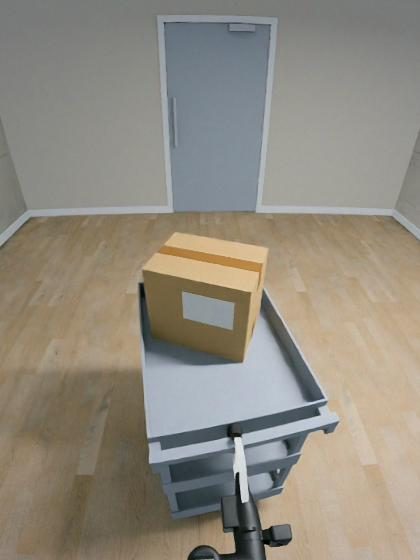

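Emit:
move --blocking false --r1 '{"base":{"translate_m":-0.12},"pace":"slow","joints":{"wrist_yaw_rad":0.0,"arm_m":0.03}}' --cameras '[]'

Emit:
wait --seconds 1.6 --cameras '[]'

Emit:
move --blocking false --r1 '{"base":{"rotate_rad":-0.64},"joints":{"lift_m":0.3}}' --cameras '[]'

Emit:
wait --seconds 1.5 --cameras '["r1_head_camera"]'

Scene clock: 412.63 s.
earlier move: r1 limit_stop_at_tilt
move: r1 moving
r1.base_odometry: x=-0.333 y=+1.733 heading=+2.991
r1.turned_by_wheels: -0.135
r1.turned_by_imu: -0.106
r1.base_tilt: forward=-1.6 right=+1.2
r1.lidar_m: 0.42 0.59 1.18 2.41 2.58 2.44 2.48 2.52 1.75 0.62 0.44 0.40
r1.base_status: earlier translate_m limit_stop_at_tilt (by the wheels' count: +0.353 of +0.500); translate_m moving
r1.joint_positions: lift_m=+0.595 arm_m=+0.084 wrist_yaw_rad=+0.568 wrist_pitch_rad=+0.001 wrist_roll_rad=+0.000 gripper_m=-0.020
r1.joint_status: arm_m moving; wrist_yaw_rad moving
r1.measured_speeds: translate_m=-0.050 strafe_m=+0.001 rotate_rad=+0.005 lift_m=+0.000 arm_m=-0.049 wrist_yaw_rad=-0.817 wrist_pitch_rad=+0.000 wrist_roll_rad=+0.000
r1.on_its_own: lift_m is slack since a limit_stop_at_tilt (your +0.600 is given up)
r1.motor_effort: lift_m=+19(19) arm_m=-3(7) wheel_0=+4(7) wheel_1=+0(6) wheel_2=+9(9)
r1.servo_current: wrist_yaw_rad=631(631) wrist_pitch_rad=39(46) wrist_roll_rad=65(65) gripper_m=39(46)
r1.hand_pose: x=+0.5447 y=+0.0815 z=+0.7727 quat_wxyz=(+0.960, +0.000, +0.001, +0.280) (m; r1's base frame)
r1.wrist_depth_mm: - 327 338 224 156 119 - / - 327 340 226 157 120 - / - 330 342 228 165 121 - / - 327 342 228 159 125 - / - 330 340 229 159 117 - / - 330 199 196 160 125 - / 1808 153 342 186 143 125 -
r2: as last shown
r2.base_tilt: forward=-0.7 right=+0.1
r2.lidar_m: 0.37 0.38 2.29 2.17 2.28 2.25 2.16 2.29 2.64 2.54 2.68 0.44
r2.motor_effort: lift_m=+18(18) arm_m=-3(4) wheel_0=-3(4) wheel_1=-2(2) wheel_2=+2(2)
r2.servo_current: wrist_yaw_rad=46(59) wrist_pitch_rad=39(46) wrist_roll_rad=46(59) gripper_m=98(98)
r2.wrist_depth_mm: - - - 193 254 1708 1281 / - - - 245 248 1708 508 / - - - 240 242 788 - / - - 477 236 236 842 - / - - 496 208 232 820 - / - - 184 172 179 809 - / - - 574 - - - -
pictures: none
No camera images: "cameras" was empty.

Scene clock: 414.23 s.
earlier move: r1 moving
r1.base_odometry: x=-0.227 y=+1.717 heading=+2.989
r1.turned_by_wheels: -0.002
r1.turned_by_imu: -0.002
r1.base_tilt: forward=-1.6 right=+1.3
r1.lidar_m: 0.54 0.69 1.45 2.45 2.49 2.33 2.40 2.47 2.28 0.65 0.55 0.51
r1.base_status: translate_m moving
r1.joint_positions: lift_m=+0.595 arm_m=+0.030 wrist_yaw_rad=+0.002 wrist_pitch_rad=+0.001 wrist_roll_rad=+0.000 gripper_m=-0.020
r1.joint_status: all done
r1.measured_speeds: translate_m=-0.011 strafe_m=+0.000 rotate_rad=+0.000 lift_m=+0.000 arm_m=+0.000 wrist_yaw_rad=+0.000 wrist_pitch_rad=+0.000 wrist_roll_rad=+0.000
r1.on_its_own: lift_m is slack since a limit_stop_at_tilt (your +0.600 is given up)
r1.motor_effort: lift_m=+19(19) arm_m=-5(7) wheel_0=-3(12) wheel_1=-2(6) wheel_2=+1(9)
r1.servo_current: wrist_yaw_rad=46(696) wrist_pitch_rad=46(52) wrist_roll_rad=52(65) gripper_m=39(46)
r1.hand_pose: x=+0.4896 y=-0.0867 z=+0.7727 quat_wxyz=(+1.000, +0.000, +0.001, +0.001) (m; r1's base frame)
r1.wrist_depth_mm: 427 368 322 286 259 235 220 / 430 373 322 289 260 236 220 / 427 370 324 290 260 236 222 / 430 370 327 289 262 239 221 / 433 373 327 290 262 237 223 / 427 377 314 193 255 237 223 / 436 375 312 179 154 235 224
r2.base_odometry: x=-0.117 y=-0.817 heading=-2.089
r2.turned_by_wheels: +0.000
r2.turned_by_imu: +0.000
r2.base_tilt: forward=-0.7 right=+0.1
r2.lidar_m: 0.37 0.40 2.29 2.15 2.29 2.22 2.16 2.26 2.64 2.53 2.66 0.43
r2.base_status: not commanded
r2.joint_positions: lift_m=+0.666 arm_m=+0.000 wrist_yaw_rad=+0.003 wrist_pitch_rad=-0.001 wrist_roll_rad=+1.569 gripper_m=-0.029
r2.joint_status: not commanded
r2.measured_speeds: all 0
r2.motor_effort: lift_m=+18(18) arm_m=-4(4) wheel_0=-3(4) wheel_1=-2(3) wheel_2=+2(2)
r2.servo_current: wrist_yaw_rad=46(65) wrist_pitch_rad=39(46) wrist_roll_rad=46(65) gripper_m=91(98)
r2.hand_pose: x=+0.4596 y=-0.0864 z=+0.8446 quat_wxyz=(+0.708, +0.706, +0.001, +0.002) (m; r2's base frame)
r2.wrist_depth_mm: - - - 191 253 1756 1281 / - - - 246 248 1756 508 / - - - 240 242 778 - / - - 477 236 236 820 - / - - 496 208 232 809 - / - - 183 172 179 820 - / - - 569 - - - -
wait: 1.60 s; no rest
pictures: none
No camera images: "cameras" was empty.

Scene clock: 414.73 s.
earlier move: r1 done
move: r1 moving
r1.base_odometry: x=-0.226 y=+1.717 heading=+2.737
r1.turned_by_wheels: -0.252
r1.turned_by_imu: -0.252
r1.base_tilt: forward=-1.6 right=+1.3
r1.lidar_m: 0.50 0.60 0.85 2.37 2.69 2.35 2.35 2.70 2.36 0.98 0.62 0.51
r1.base_status: rotate_rad moving
r1.joint_positions: lift_m=+0.557 arm_m=+0.030 wrist_yaw_rad=+0.002 wrist_pitch_rad=+0.001 wrist_roll_rad=+0.000 gripper_m=-0.020
r1.joint_status: lift_m moving
r1.measured_speeds: translate_m=+0.001 strafe_m=-0.002 rotate_rad=-0.974 lift_m=-0.146 arm_m=+0.000 wrist_yaw_rad=+0.000 wrist_pitch_rad=+0.000 wrist_roll_rad=+0.000
r1.motor_effort: lift_m=+9(17) arm_m=-5(5) wheel_0=+6(8) wheel_1=+8(8) wheel_2=+8(8)
r1.servo_current: wrist_yaw_rad=39(65) wrist_pitch_rad=39(46) wrist_roll_rad=46(59) gripper_m=46(46)
r1.hand_pose: x=+0.4896 y=-0.0867 z=+0.7353 quat_wxyz=(+1.000, +0.000, +0.001, +0.001) (m; r1's base frame)
r1.wrist_depth_mm: 322 300 279 264 250 236 227 / 322 301 282 265 251 237 228 / 325 300 281 267 250 237 229 / 324 301 283 265 252 239 229 / 324 304 285 266 253 239 229 / 327 301 281 192 250 239 228 / 329 307 279 184 170 238 231
r2: as last shown
r2.base_tilt: forward=-0.7 right=+0.0
r2.lidar_m: 0.38 0.39 2.29 2.18 2.27 2.23 2.15 2.27 2.65 2.55 2.66 0.45
r2.motor_effort: lift_m=+18(18) arm_m=-4(4) wheel_0=-3(3) wheel_1=-3(3) wheel_2=+2(2)
r2.servo_current: wrist_yaw_rad=59(59) wrist_pitch_rad=39(46) wrist_roll_rad=52(59) gripper_m=91(98)
r2.wrist_depth_mm: - - - 191 254 1708 1281 / - - - 246 248 1756 508 / - - - 241 241 778 - / - - 480 236 236 831 - / - - 496 207 232 820 - / - - 183 172 179 809 - / - - 574 - - - -
pictures: none
No camera images: "cameras" was empty.

Scene clock: 416.23 s.
earlier move: r1 moving
r1.base_odometry: x=-0.226 y=+1.717 heading=+2.349
r1.turned_by_wheels: -0.388
r1.turned_by_imu: -0.391
r1.base_tilt: forward=-1.6 right=+1.3
r1.lidar_m: 0.51 0.50 0.64 1.11 2.37 2.60 2.35 2.37 2.56 2.32 0.78 0.56
r1.base_status: done
r1.joint_positions: lift_m=+0.301 arm_m=+0.030 wrist_yaw_rad=+0.002 wrist_pitch_rad=+0.001 wrist_roll_rad=+0.000 gripper_m=-0.020
r1.joint_status: lift_m moving
r1.measured_speeds: translate_m=+0.000 strafe_m=+0.000 rotate_rad=+0.000 lift_m=-0.002 arm_m=+0.000 wrist_yaw_rad=+0.000 wrist_pitch_rad=+0.000 wrist_roll_rad=+0.000
r1.motor_effort: lift_m=+13(17) arm_m=-5(5) wheel_0=+1(8) wheel_1=+0(8) wheel_2=+1(8)
r1.servo_current: wrist_yaw_rad=59(91) wrist_pitch_rad=46(52) wrist_roll_rad=65(78) gripper_m=39(52)
r1.hand_pose: x=+0.4896 y=-0.0868 z=+0.4784 quat_wxyz=(+1.000, +0.000, +0.001, +0.001) (m; r1's base frame)
r1.wrist_depth_mm: 265 276 287 298 314 329 345 / 264 276 287 300 315 330 342 / 265 276 289 298 314 330 345 / 265 276 287 300 315 330 345 / 266 276 289 300 315 332 345 / 266 277 283 193 315 332 349 / 267 273 287 161 170 336 349
r2.base_odometry: x=-0.117 y=-0.817 heading=-2.089
r2.turned_by_wheels: +0.000
r2.turned_by_imu: +0.000
r2.base_tilt: forward=-0.7 right=+0.1
r2.lidar_m: 0.37 0.38 2.28 2.17 2.26 2.26 2.18 2.26 2.65 2.54 2.68 0.46
r2.base_status: not commanded
r2.joint_positions: lift_m=+0.666 arm_m=+0.000 wrist_yaw_rad=+0.003 wrist_pitch_rad=-0.001 wrist_roll_rad=+1.569 gripper_m=-0.029
r2.joint_status: not commanded
r2.measured_speeds: all 0
r2.motor_effort: lift_m=+18(18) arm_m=-4(4) wheel_0=-3(4) wheel_1=-2(3) wheel_2=+2(2)
r2.servo_current: wrist_yaw_rad=46(59) wrist_pitch_rad=33(46) wrist_roll_rad=46(59) gripper_m=91(98)
r2.hand_pose: x=+0.4596 y=-0.0864 z=+0.8446 quat_wxyz=(+0.708, +0.706, +0.001, +0.002) (m; r2's base frame)
r2.wrist_depth_mm: - - - 191 253 1708 1255 / - - - 246 247 1756 508 / - - - 241 242 788 - / - - 480 236 236 820 - / - - 496 207 232 809 - / - - 184 172 179 820 - / - - 574 - - - -
wait: 1.50 s; no rest
pictures: r1_head_camera
Images, in order (width x height): r1_head_camera 420x560.

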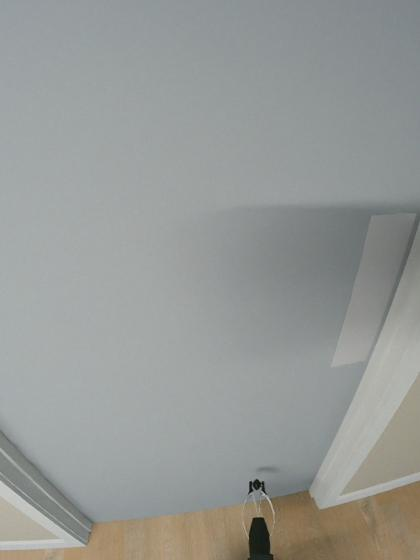

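Emit:
move --blocking false --r1 '{"base":{"rotate_rad":0.09},"joints":{"wrist_yaw_rad":-0.3}}' --cameras '[]'

Emit:
wait --seconds 0.6 --cameras '[]'

Emit:
move --blocking false --r1 '{"base":{"strafe_m":-0.16}}' --cameras '[]'

Emit:
wait --seconds 1.5 --cameras '[]'

Emit:
move --blocking false --r1 '{"base":{"translate_m":0.35},"pace":"slow","contact_limits":{"translate_m":0.7}}' --cameras '[]'

Emit:
wait --seconds 3.4 --cameras '["r1_head_camera","r2_head_camera"]'

Scene clock: 431.43 s.
earlier move: r1 done
move: r1 moving
r1.base_odometry: x=-0.227 y=+1.717 heading=+2.438
r1.turned_by_wheels: +0.090
r1.turned_by_imu: +0.090
r1.base_tilt: forward=-1.6 right=+1.3
r1.lidar_m: 0.51 0.50 0.68 1.39 2.43 2.50 2.34 2.38 2.48 2.34 0.69 0.56
r1.base_status: rotate_rad moving
r1.joint_positions: lift_m=+0.301 arm_m=+0.030 wrist_yaw_rad=-0.297 wrist_pitch_rad=+0.001 wrist_roll_rad=+0.000 gripper_m=-0.020
r1.joint_status: wrist_yaw_rad moving; the others done
r1.measured_speeds: translate_m=+0.000 strafe_m=+0.000 rotate_rad=+0.000 lift_m=+0.000 arm_m=-0.001 wrist_yaw_rad=-0.051 wrist_pitch_rad=+0.000 wrist_roll_rad=+0.000
r1.motor_effort: lift_m=+12(13) arm_m=-4(5) wheel_0=-3(7) wheel_1=-2(6) wheel_2=+0(5)
r1.servo_current: wrist_yaw_rad=46(111) wrist_pitch_rad=39(52) wrist_roll_rad=59(65) gripper_m=46(46)
r1.hand_pose: x=+0.4512 y=-0.1680 z=+0.4784 quat_wxyz=(+0.989, +0.000, +0.001, -0.148) (m; r1's base frame)
r1.wrist_depth_mm: 266 286 310 342 377 404 355 / 266 286 312 342 379 402 364 / 265 287 310 342 375 410 368 / 266 286 312 340 377 410 357 / 264 289 314 342 379 410 373 / 266 287 300 193 379 410 368 / 267 279 309 183 169 397 370
r2: as last shown
r2.base_tilt: forward=-0.7 right=+0.0
r2.lidar_m: 0.38 0.36 2.29 2.18 2.28 2.27 2.15 2.26 2.62 2.54 2.66 0.45
r2.motor_effort: lift_m=+18(18) arm_m=-4(4) wheel_0=-3(3) wheel_1=-2(2) wheel_2=+2(2)
r2.servo_current: wrist_yaw_rad=39(59) wrist_pitch_rad=39(46) wrist_roll_rad=52(59) gripper_m=98(98)
r2.wrist_depth_mm: - - - 192 254 1756 1255 / - - - 245 248 1756 508 / - - - 240 242 798 - / - - 477 236 236 831 - / - - 500 208 232 820 - / - - 183 172 179 809 - / - - 569 - - - -
pictures: none
No camera images: "cameras" was empty.

Scene clock: 431.73 s.
earlier move: r1 done
r1.base_odometry: x=-0.227 y=+1.717 heading=+2.438
r1.turned_by_wheels: +0.000
r1.turned_by_imu: +0.000
r1.base_tilt: forward=-1.6 right=+1.2
r1.lidar_m: 0.51 0.53 0.68 1.39 2.46 2.50 2.35 2.41 2.49 2.34 0.68 0.56
r1.base_status: done
r1.joint_positions: lift_m=+0.301 arm_m=+0.030 wrist_yaw_rad=-0.297 wrist_pitch_rad=+0.001 wrist_roll_rad=+0.000 gripper_m=-0.020
r1.joint_status: all done
r1.measured_speeds: all 0
r1.motor_effort: lift_m=+12(13) arm_m=-4(5) wheel_0=-3(7) wheel_1=-2(6) wheel_2=+0(5)
r1.servo_current: wrist_yaw_rad=59(111) wrist_pitch_rad=46(52) wrist_roll_rad=59(65) gripper_m=46(46)
r1.hand_pose: x=+0.4511 y=-0.1680 z=+0.4784 quat_wxyz=(+0.989, +0.000, +0.001, -0.148) (m; r1's base frame)
r1.wrist_depth_mm: 265 285 312 342 379 404 362 / 267 285 312 340 377 407 366 / 267 286 310 342 379 410 370 / 266 287 310 342 382 413 357 / 264 287 314 343 382 410 373 / 268 289 301 193 382 410 368 / 267 282 309 183 170 397 370
r2.base_odometry: x=-0.117 y=-0.817 heading=-2.089
r2.turned_by_wheels: +0.000
r2.turned_by_imu: +0.000
r2.base_tilt: forward=-0.7 right=+0.1
r2.lidar_m: 0.36 0.37 2.27 2.17 2.28 2.28 2.17 2.27 2.63 2.54 2.65 0.43
r2.base_status: not commanded
r2.joint_positions: lift_m=+0.666 arm_m=+0.000 wrist_yaw_rad=+0.003 wrist_pitch_rad=-0.001 wrist_roll_rad=+1.569 gripper_m=-0.029
r2.joint_status: not commanded
r2.measured_speeds: all 0
r2.motor_effort: lift_m=+18(18) arm_m=-4(4) wheel_0=-2(3) wheel_1=-2(2) wheel_2=+2(2)
r2.servo_current: wrist_yaw_rad=46(59) wrist_pitch_rad=46(46) wrist_roll_rad=52(59) gripper_m=91(98)
r2.hand_pose: x=+0.4596 y=-0.0864 z=+0.8446 quat_wxyz=(+0.708, +0.706, +0.001, +0.002) (m; r2's base frame)
r2.wrist_depth_mm: - - - 191 253 1756 1255 / - - - 245 248 1756 512 / - - - 240 242 788 - / - - 477 236 236 820 - / - - 500 208 232 831 - / - - 183 172 179 809 - / - - 569 - - - -
wait: 0.30 of 0.6 s (r1 has come to rest)
pictures: none
No camera images: "cameras" was empty.

Scene clock: 432.23 s.
move: r1 moving
r1.base_odometry: x=-0.203 y=+1.744 heading=+2.438
r1.turned_by_wheels: +0.000
r1.turned_by_imu: +0.000
r1.base_tilt: forward=-1.6 right=+1.3
r1.lidar_m: 0.49 0.53 0.71 1.38 2.48 2.52 2.34 2.41 2.44 2.29 0.73 0.57
r1.base_status: strafe_m moving
r1.joint_positions: lift_m=+0.301 arm_m=+0.030 wrist_yaw_rad=-0.297 wrist_pitch_rad=+0.001 wrist_roll_rad=+0.000 gripper_m=-0.020
r1.joint_status: not commanded
r1.measured_speeds: translate_m=+0.000 strafe_m=-0.140 rotate_rad=+0.001 lift_m=+0.000 arm_m=+0.000 wrist_yaw_rad=+0.000 wrist_pitch_rad=+0.000 wrist_roll_rad=+0.000
r1.motor_effort: lift_m=+13(13) arm_m=-4(4) wheel_0=+9(10) wheel_1=-10(11) wheel_2=+1(1)
r1.servo_current: wrist_yaw_rad=52(72) wrist_pitch_rad=46(52) wrist_roll_rad=59(59) gripper_m=46(46)
r1.hand_pose: x=+0.4511 y=-0.1680 z=+0.4784 quat_wxyz=(+0.989, +0.000, +0.001, -0.148) (m; r1's base frame)
r1.wrist_depth_mm: 266 287 312 343 377 382 - / 267 290 314 345 377 387 349 / 268 289 314 345 379 389 349 / 270 289 315 345 384 389 349 / 268 289 315 347 384 389 349 / 268 289 304 193 384 389 351 / 272 283 312 183 170 377 -
r2: as last shown
r2.lidar_m: 0.36 0.36 2.29 2.15 2.30 2.26 2.17 2.27 2.64 2.54 2.66 0.43
r2.motor_effort: lift_m=+18(18) arm_m=-4(4) wheel_0=-3(3) wheel_1=-2(3) wheel_2=+2(2)
r2.servo_current: wrist_yaw_rad=39(52) wrist_pitch_rad=33(39) wrist_roll_rad=39(52) gripper_m=91(98)
r2.wrist_depth_mm: - - - 192 253 1708 1255 / - - - 246 247 1756 508 / - - - 241 241 788 - / - - 477 236 236 831 - / - - 500 208 233 820 - / - - 184 172 179 798 - / - - 569 - - - -
pictures: none
No camera images: "cameras" was empty.

Scene clock: 433.53 s.
earlier move: r1 done
r1.base_odometry: x=-0.123 y=+1.839 heading=+2.439
r1.turned_by_wheels: +0.000
r1.turned_by_imu: +0.000
r1.base_tilt: forward=-1.6 right=+1.3
r1.lidar_m: 0.51 0.51 0.70 1.42 2.60 2.48 2.34 2.38 2.34 2.16 0.73 0.54
r1.base_status: done
r1.joint_positions: lift_m=+0.301 arm_m=+0.030 wrist_yaw_rad=-0.297 wrist_pitch_rad=+0.001 wrist_roll_rad=+0.000 gripper_m=-0.020
r1.joint_status: not commanded
r1.measured_speeds: all 0
r1.motor_effort: lift_m=+13(13) arm_m=-4(4) wheel_0=+2(11) wheel_1=+0(11) wheel_2=+0(2)
r1.servo_current: wrist_yaw_rad=39(72) wrist_pitch_rad=39(52) wrist_roll_rad=46(59) gripper_m=46(46)
r1.hand_pose: x=+0.4511 y=-0.1680 z=+0.4784 quat_wxyz=(+0.989, +0.000, +0.001, -0.148) (m; r1's base frame)
r1.wrist_depth_mm: 274 296 325 353 330 345 373 / 276 297 325 355 330 345 375 / 277 297 324 355 332 345 375 / 274 297 324 355 334 347 377 / 277 298 327 357 334 349 377 / 277 300 314 192 309 351 377 / 274 291 320 183 170 349 382
r2.base_odometry: x=-0.117 y=-0.817 heading=-2.089
r2.turned_by_wheels: +0.000
r2.turned_by_imu: +0.000
r2.base_tilt: forward=-0.7 right=+0.1
r2.lidar_m: 0.35 0.40 2.27 2.17 2.31 2.26 2.17 2.29 2.65 2.54 2.65 0.43
r2.base_status: not commanded
r2.joint_positions: lift_m=+0.666 arm_m=+0.000 wrist_yaw_rad=+0.003 wrist_pitch_rad=-0.001 wrist_roll_rad=+1.569 gripper_m=-0.029
r2.joint_status: not commanded
r2.measured_speeds: all 0
r2.motor_effort: lift_m=+18(18) arm_m=-4(4) wheel_0=-3(4) wheel_1=-2(3) wheel_2=+2(2)
r2.servo_current: wrist_yaw_rad=46(59) wrist_pitch_rad=46(46) wrist_roll_rad=39(59) gripper_m=91(98)
r2.hand_pose: x=+0.4596 y=-0.0864 z=+0.8446 quat_wxyz=(+0.708, +0.706, +0.001, +0.002) (m; r2's base frame)
r2.wrist_depth_mm: - - - 191 253 1756 1255 / - - - 246 248 1808 512 / - - - 240 241 788 - / - - 477 236 236 820 - / - - 500 208 232 809 - / - - 183 172 179 809 - / - - 574 - - - -
wait: 1.30 of 1.5 s (r1 has come to rest)
pictures: none
No camera images: "cameras" was empty.

Scene clock: 434.03 s.
move: r1 moving
r1.base_odometry: x=-0.133 y=+1.847 heading=+2.439
r1.turned_by_wheels: +0.000
r1.turned_by_imu: +0.000
r1.base_tilt: forward=-1.6 right=+1.3
r1.lidar_m: 0.49 0.52 0.70 1.36 2.61 2.52 2.34 2.42 2.30 2.17 0.68 0.53
r1.base_status: translate_m moving
r1.joint_positions: lift_m=+0.301 arm_m=+0.030 wrist_yaw_rad=-0.297 wrist_pitch_rad=+0.001 wrist_roll_rad=+0.000 gripper_m=-0.020
r1.joint_status: not commanded
r1.measured_speeds: translate_m=+0.049 strafe_m=+0.000 rotate_rad=+0.002 lift_m=+0.000 arm_m=+0.000 wrist_yaw_rad=+0.000 wrist_pitch_rad=+0.000 wrist_roll_rad=+0.000
r1.motor_effort: lift_m=+13(13) arm_m=-4(4) wheel_0=+3(6) wheel_1=+6(7) wheel_2=-6(7)
r1.servo_current: wrist_yaw_rad=46(59) wrist_pitch_rad=39(46) wrist_roll_rad=46(52) gripper_m=39(46)
r1.contact_limits: translate_m 0.7
r1.hand_pose: x=+0.4511 y=-0.1680 z=+0.4784 quat_wxyz=(+0.989, +0.000, +0.001, -0.148) (m; r1's base frame)
r1.wrist_depth_mm: 266 286 312 342 327 332 359 / 268 286 314 343 327 338 359 / 268 289 315 343 330 340 359 / 268 289 314 343 330 334 359 / 271 289 314 345 332 340 362 / 268 289 303 193 304 334 362 / 270 282 310 183 169 336 362
r2: as last shown
r2.base_tilt: forward=-0.6 right=+0.0
r2.lidar_m: 0.36 0.41 2.29 2.16 2.31 2.25 2.15 2.27 2.63 2.55 2.63 0.45
r2.motor_effort: lift_m=+18(18) arm_m=-4(4) wheel_0=-4(4) wheel_1=-2(2) wheel_2=+2(2)
r2.servo_current: wrist_yaw_rad=59(59) wrist_pitch_rad=39(46) wrist_roll_rad=46(59) gripper_m=91(98)
r2.wrist_depth_mm: - - - 192 253 1756 1281 / - - - 245 247 1808 508 / - - - 240 242 788 - / - - 477 236 236 831 - / - - 496 208 232 809 - / - - 184 172 179 820 - / - - 569 - - - -
pictures: none
No camera images: "cameras" was empty.

Scene clock: 437.43 s.
earlier move: r1 moving
r1.base_odometry: x=-0.376 y=+2.053 heading=+2.438
r1.turned_by_wheels: -0.001
r1.turned_by_imu: -0.003
r1.base_tilt: forward=-1.6 right=+1.2
r1.lidar_m: 0.35 0.35 0.39 0.69 2.63 2.83 2.68 2.74 2.27 0.80 0.32 0.36
r1.base_status: translate_m moving
r1.joint_positions: lift_m=+0.301 arm_m=+0.030 wrist_yaw_rad=-0.311 wrist_pitch_rad=+0.001 wrist_roll_rad=+0.000 gripper_m=-0.020
r1.joint_status: not commanded
r1.measured_speeds: translate_m=+0.061 strafe_m=+0.001 rotate_rad=-0.003 lift_m=+0.000 arm_m=+0.000 wrist_yaw_rad=+0.000 wrist_pitch_rad=+0.000 wrist_roll_rad=+0.000
r1.motor_effort: lift_m=+12(13) arm_m=+7(7) wheel_0=+4(11) wheel_1=+1(7) wheel_2=-15(20)
r1.servo_current: wrist_yaw_rad=72(91) wrist_pitch_rad=39(52) wrist_roll_rad=59(65) gripper_m=39(52)
r1.contact_limits: translate_m 0.7
r1.hand_pose: x=+0.4483 y=-0.1716 z=+0.4784 quat_wxyz=(+0.988, +0.000, +0.001, -0.155) (m; r1's base frame)
r1.wrist_depth_mm: 157 179 202 240 - - - / 156 177 204 239 - - - / 158 177 204 240 - - - / 156 180 204 239 - - - / 158 177 204 239 - - - / 156 177 196 200 182 1708 1661 / 158 170 178 160 181 1078 1160
r2.base_odometry: x=-0.117 y=-0.817 heading=-2.089
r2.turned_by_wheels: +0.000
r2.turned_by_imu: +0.000
r2.base_tilt: forward=-0.7 right=+0.1
r2.lidar_m: 0.36 0.39 2.29 2.17 2.27 2.25 2.14 2.27 2.65 2.55 2.68 0.42
r2.base_status: not commanded
r2.joint_positions: lift_m=+0.666 arm_m=+0.000 wrist_yaw_rad=+0.003 wrist_pitch_rad=-0.001 wrist_roll_rad=+1.569 gripper_m=-0.029
r2.joint_status: not commanded
r2.measured_speeds: all 0
r2.motor_effort: lift_m=+18(18) arm_m=-3(4) wheel_0=-3(4) wheel_1=-2(3) wheel_2=+2(2)
r2.servo_current: wrist_yaw_rad=52(65) wrist_pitch_rad=39(46) wrist_roll_rad=52(65) gripper_m=91(98)
r2.hand_pose: x=+0.4596 y=-0.0864 z=+0.8446 quat_wxyz=(+0.708, +0.706, +0.001, +0.002) (m; r2's base frame)
r2.wrist_depth_mm: - - - 191 253 1756 1255 / - - - 244 248 1756 512 / - - - 240 242 788 - / - - 480 236 236 831 - / - - 496 208 232 820 - / - - 184 172 179 788 - / - - 569 - - - -
wait: 3.40 s; no rest
pictures: r1_head_camera, r2_head_camera
Images, in order (width x height): r1_head_camera 420x560, r2_head_camera 420x560.

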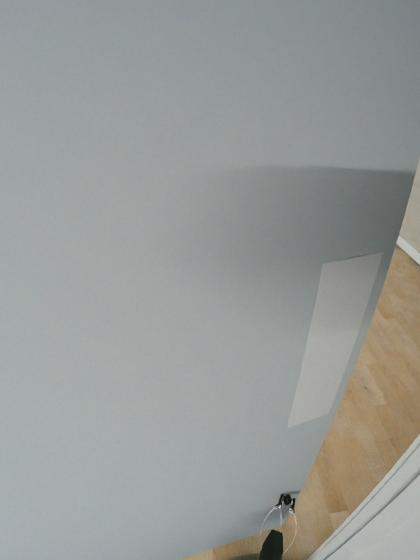

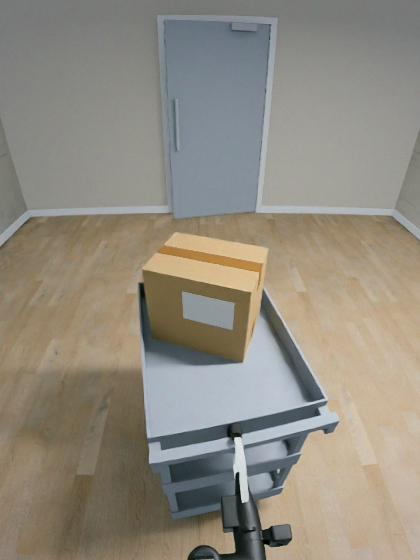

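Emit:
move --blocking false --r1 '{"base":{"translate_m":0.35},"pace":"slow","contact_limits":{"translate_m":0.7}}' --cameras '[]'

Emit:
wait --seconds 3.3 --cameras '["r1_head_camera","r2_head_camera"]'

Scene clock: 444.37 s.
earlier move: r1 done
move: r1 moving
r1.base_odometry: x=-0.399 y=+2.073 heading=+2.437
r1.turned_by_wheels: -0.001
r1.turned_by_imu: -0.001
r1.base_tilt: forward=-1.6 right=+1.3
r1.lidar_m: 0.33 0.34 0.39 0.64 2.62 2.87 2.71 2.76 2.27 0.66 0.29 0.40
r1.base_status: translate_m moving
r1.joint_positions: lift_m=+0.301 arm_m=+0.030 wrist_yaw_rad=-0.313 wrist_pitch_rad=+0.001 wrist_roll_rad=+0.000 gripper_m=-0.020
r1.joint_status: not commanded
r1.measured_speeds: translate_m=+0.049 strafe_m=+0.000 rotate_rad=+0.001 lift_m=+0.000 arm_m=+0.000 wrist_yaw_rad=+0.000 wrist_pitch_rad=+0.000 wrist_roll_rad=+0.000
r1.motor_effort: lift_m=+13(13) arm_m=+7(7) wheel_0=+6(6) wheel_1=+6(6) wheel_2=-21(21)
r1.servo_current: wrist_yaw_rad=65(98) wrist_pitch_rad=46(46) wrist_roll_rad=39(59) gripper_m=39(46)
r1.contact_limits: translate_m 0.7
r1.hand_pose: x=+0.4481 y=-0.1720 z=+0.4784 quat_wxyz=(+0.988, +0.000, +0.001, -0.156) (m; r1's base frame)
r1.wrist_depth_mm: 150 174 199 237 - - - / 150 172 204 237 - - - / 156 172 200 237 - - - / 156 176 204 238 - - - / 151 173 200 239 - - - / 151 176 192 198 182 1708 1618 / 153 169 175 180 1008 136 1182
r2: as last shown
r2.lidar_m: 0.36 0.37 2.30 2.17 2.28 2.26 2.17 2.26 2.62 2.52 2.68 0.44
r2.motor_effort: lift_m=+18(18) arm_m=-4(4) wheel_0=-3(3) wheel_1=-3(3) wheel_2=+2(2)
r2.servo_current: wrist_yaw_rad=52(52) wrist_pitch_rad=39(46) wrist_roll_rad=39(52) gripper_m=91(98)
r2.wrist_depth_mm: - - - 191 254 1756 1229 / - - - 245 247 1708 508 / - - - 240 242 788 - / - - 477 236 236 831 - / - - 500 208 233 820 - / - - 183 172 179 809 - / - - 574 - - - -
pictures: none
No camera images: "cameras" was empty.

Scene clock: 447.67 s.
earlier move: r1 moving
r1.base_odometry: x=-0.638 y=+2.276 heading=+2.437
r1.turned_by_wheels: +0.000
r1.turned_by_imu: -0.005
r1.base_tilt: forward=-1.6 right=+1.3
r1.lidar_m: 0.25 0.25 0.25 0.32 0.71 3.19 3.05 3.07 0.26 0.25 2.16 0.35
r1.base_status: translate_m moving
r1.joint_positions: lift_m=+0.300 arm_m=+0.030 wrist_yaw_rad=-0.320 wrist_pitch_rad=+0.001 wrist_roll_rad=+0.000 gripper_m=-0.020
r1.joint_status: not commanded
r1.measured_speeds: translate_m=+0.071 strafe_m=+0.001 rotate_rad=+0.002 lift_m=+0.000 arm_m=+0.000 wrist_yaw_rad=+0.000 wrist_pitch_rad=+0.000 wrist_roll_rad=+0.000
r1.motor_effort: lift_m=+13(13) arm_m=+7(7) wheel_0=-5(8) wheel_1=+1(6) wheel_2=-14(23)
r1.servo_current: wrist_yaw_rad=117(130) wrist_pitch_rad=39(52) wrist_roll_rad=46(72) gripper_m=39(52)
r1.contact_limits: translate_m 0.7
r1.hand_pose: x=+0.4469 y=-0.1737 z=+0.4784 quat_wxyz=(+0.987, +0.000, +0.001, -0.159) (m; r1's base frame)
r1.wrist_depth_mm: - 124 145 - - - - / 106 128 145 - - - - / 106 124 145 - - - - / 105 128 144 - - - - / 108 124 144 - - - - / 107 126 148 198 183 1661 1499 / 104 123 144 185 1025 133 1138
r2.base_odometry: x=-0.117 y=-0.817 heading=-2.089
r2.turned_by_wheels: +0.000
r2.turned_by_imu: +0.000
r2.base_tilt: forward=-0.7 right=+0.1
r2.lidar_m: 0.36 0.41 2.30 2.19 2.29 2.23 2.15 2.29 2.63 2.55 2.68 0.44
r2.base_status: not commanded
r2.joint_positions: lift_m=+0.666 arm_m=+0.000 wrist_yaw_rad=+0.003 wrist_pitch_rad=-0.001 wrist_roll_rad=+1.569 gripper_m=-0.029
r2.joint_status: not commanded
r2.measured_speeds: all 0
r2.motor_effort: lift_m=+18(18) arm_m=-3(4) wheel_0=-3(4) wheel_1=-2(3) wheel_2=+2(2)
r2.servo_current: wrist_yaw_rad=46(65) wrist_pitch_rad=39(46) wrist_roll_rad=46(59) gripper_m=98(98)
r2.hand_pose: x=+0.4596 y=-0.0864 z=+0.8446 quat_wxyz=(+0.708, +0.706, +0.001, +0.002) (m; r2's base frame)
r2.wrist_depth_mm: - - - 191 253 1756 1255 / - - - 246 247 1756 512 / - - - 240 242 788 - / - - 473 236 236 831 - / - - 500 208 232 820 - / - - 183 173 179 798 - / - - 574 - - - -
wait: 3.30 s; no rest
pictures: r1_head_camera, r2_head_camera
Images, in order (width x height): r1_head_camera 420x560, r2_head_camera 420x560.

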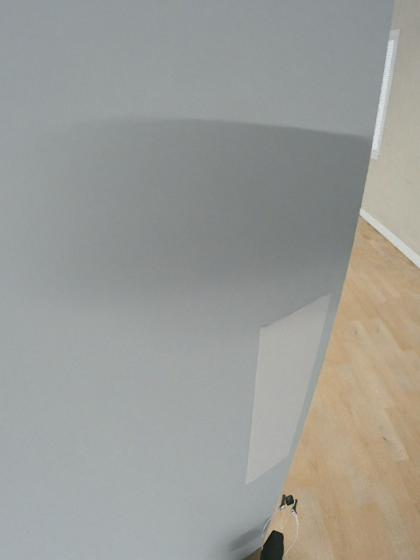

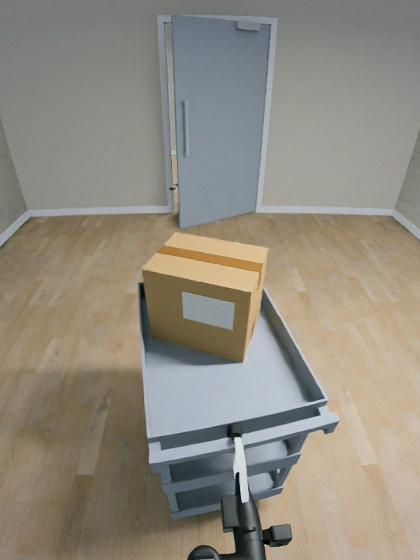

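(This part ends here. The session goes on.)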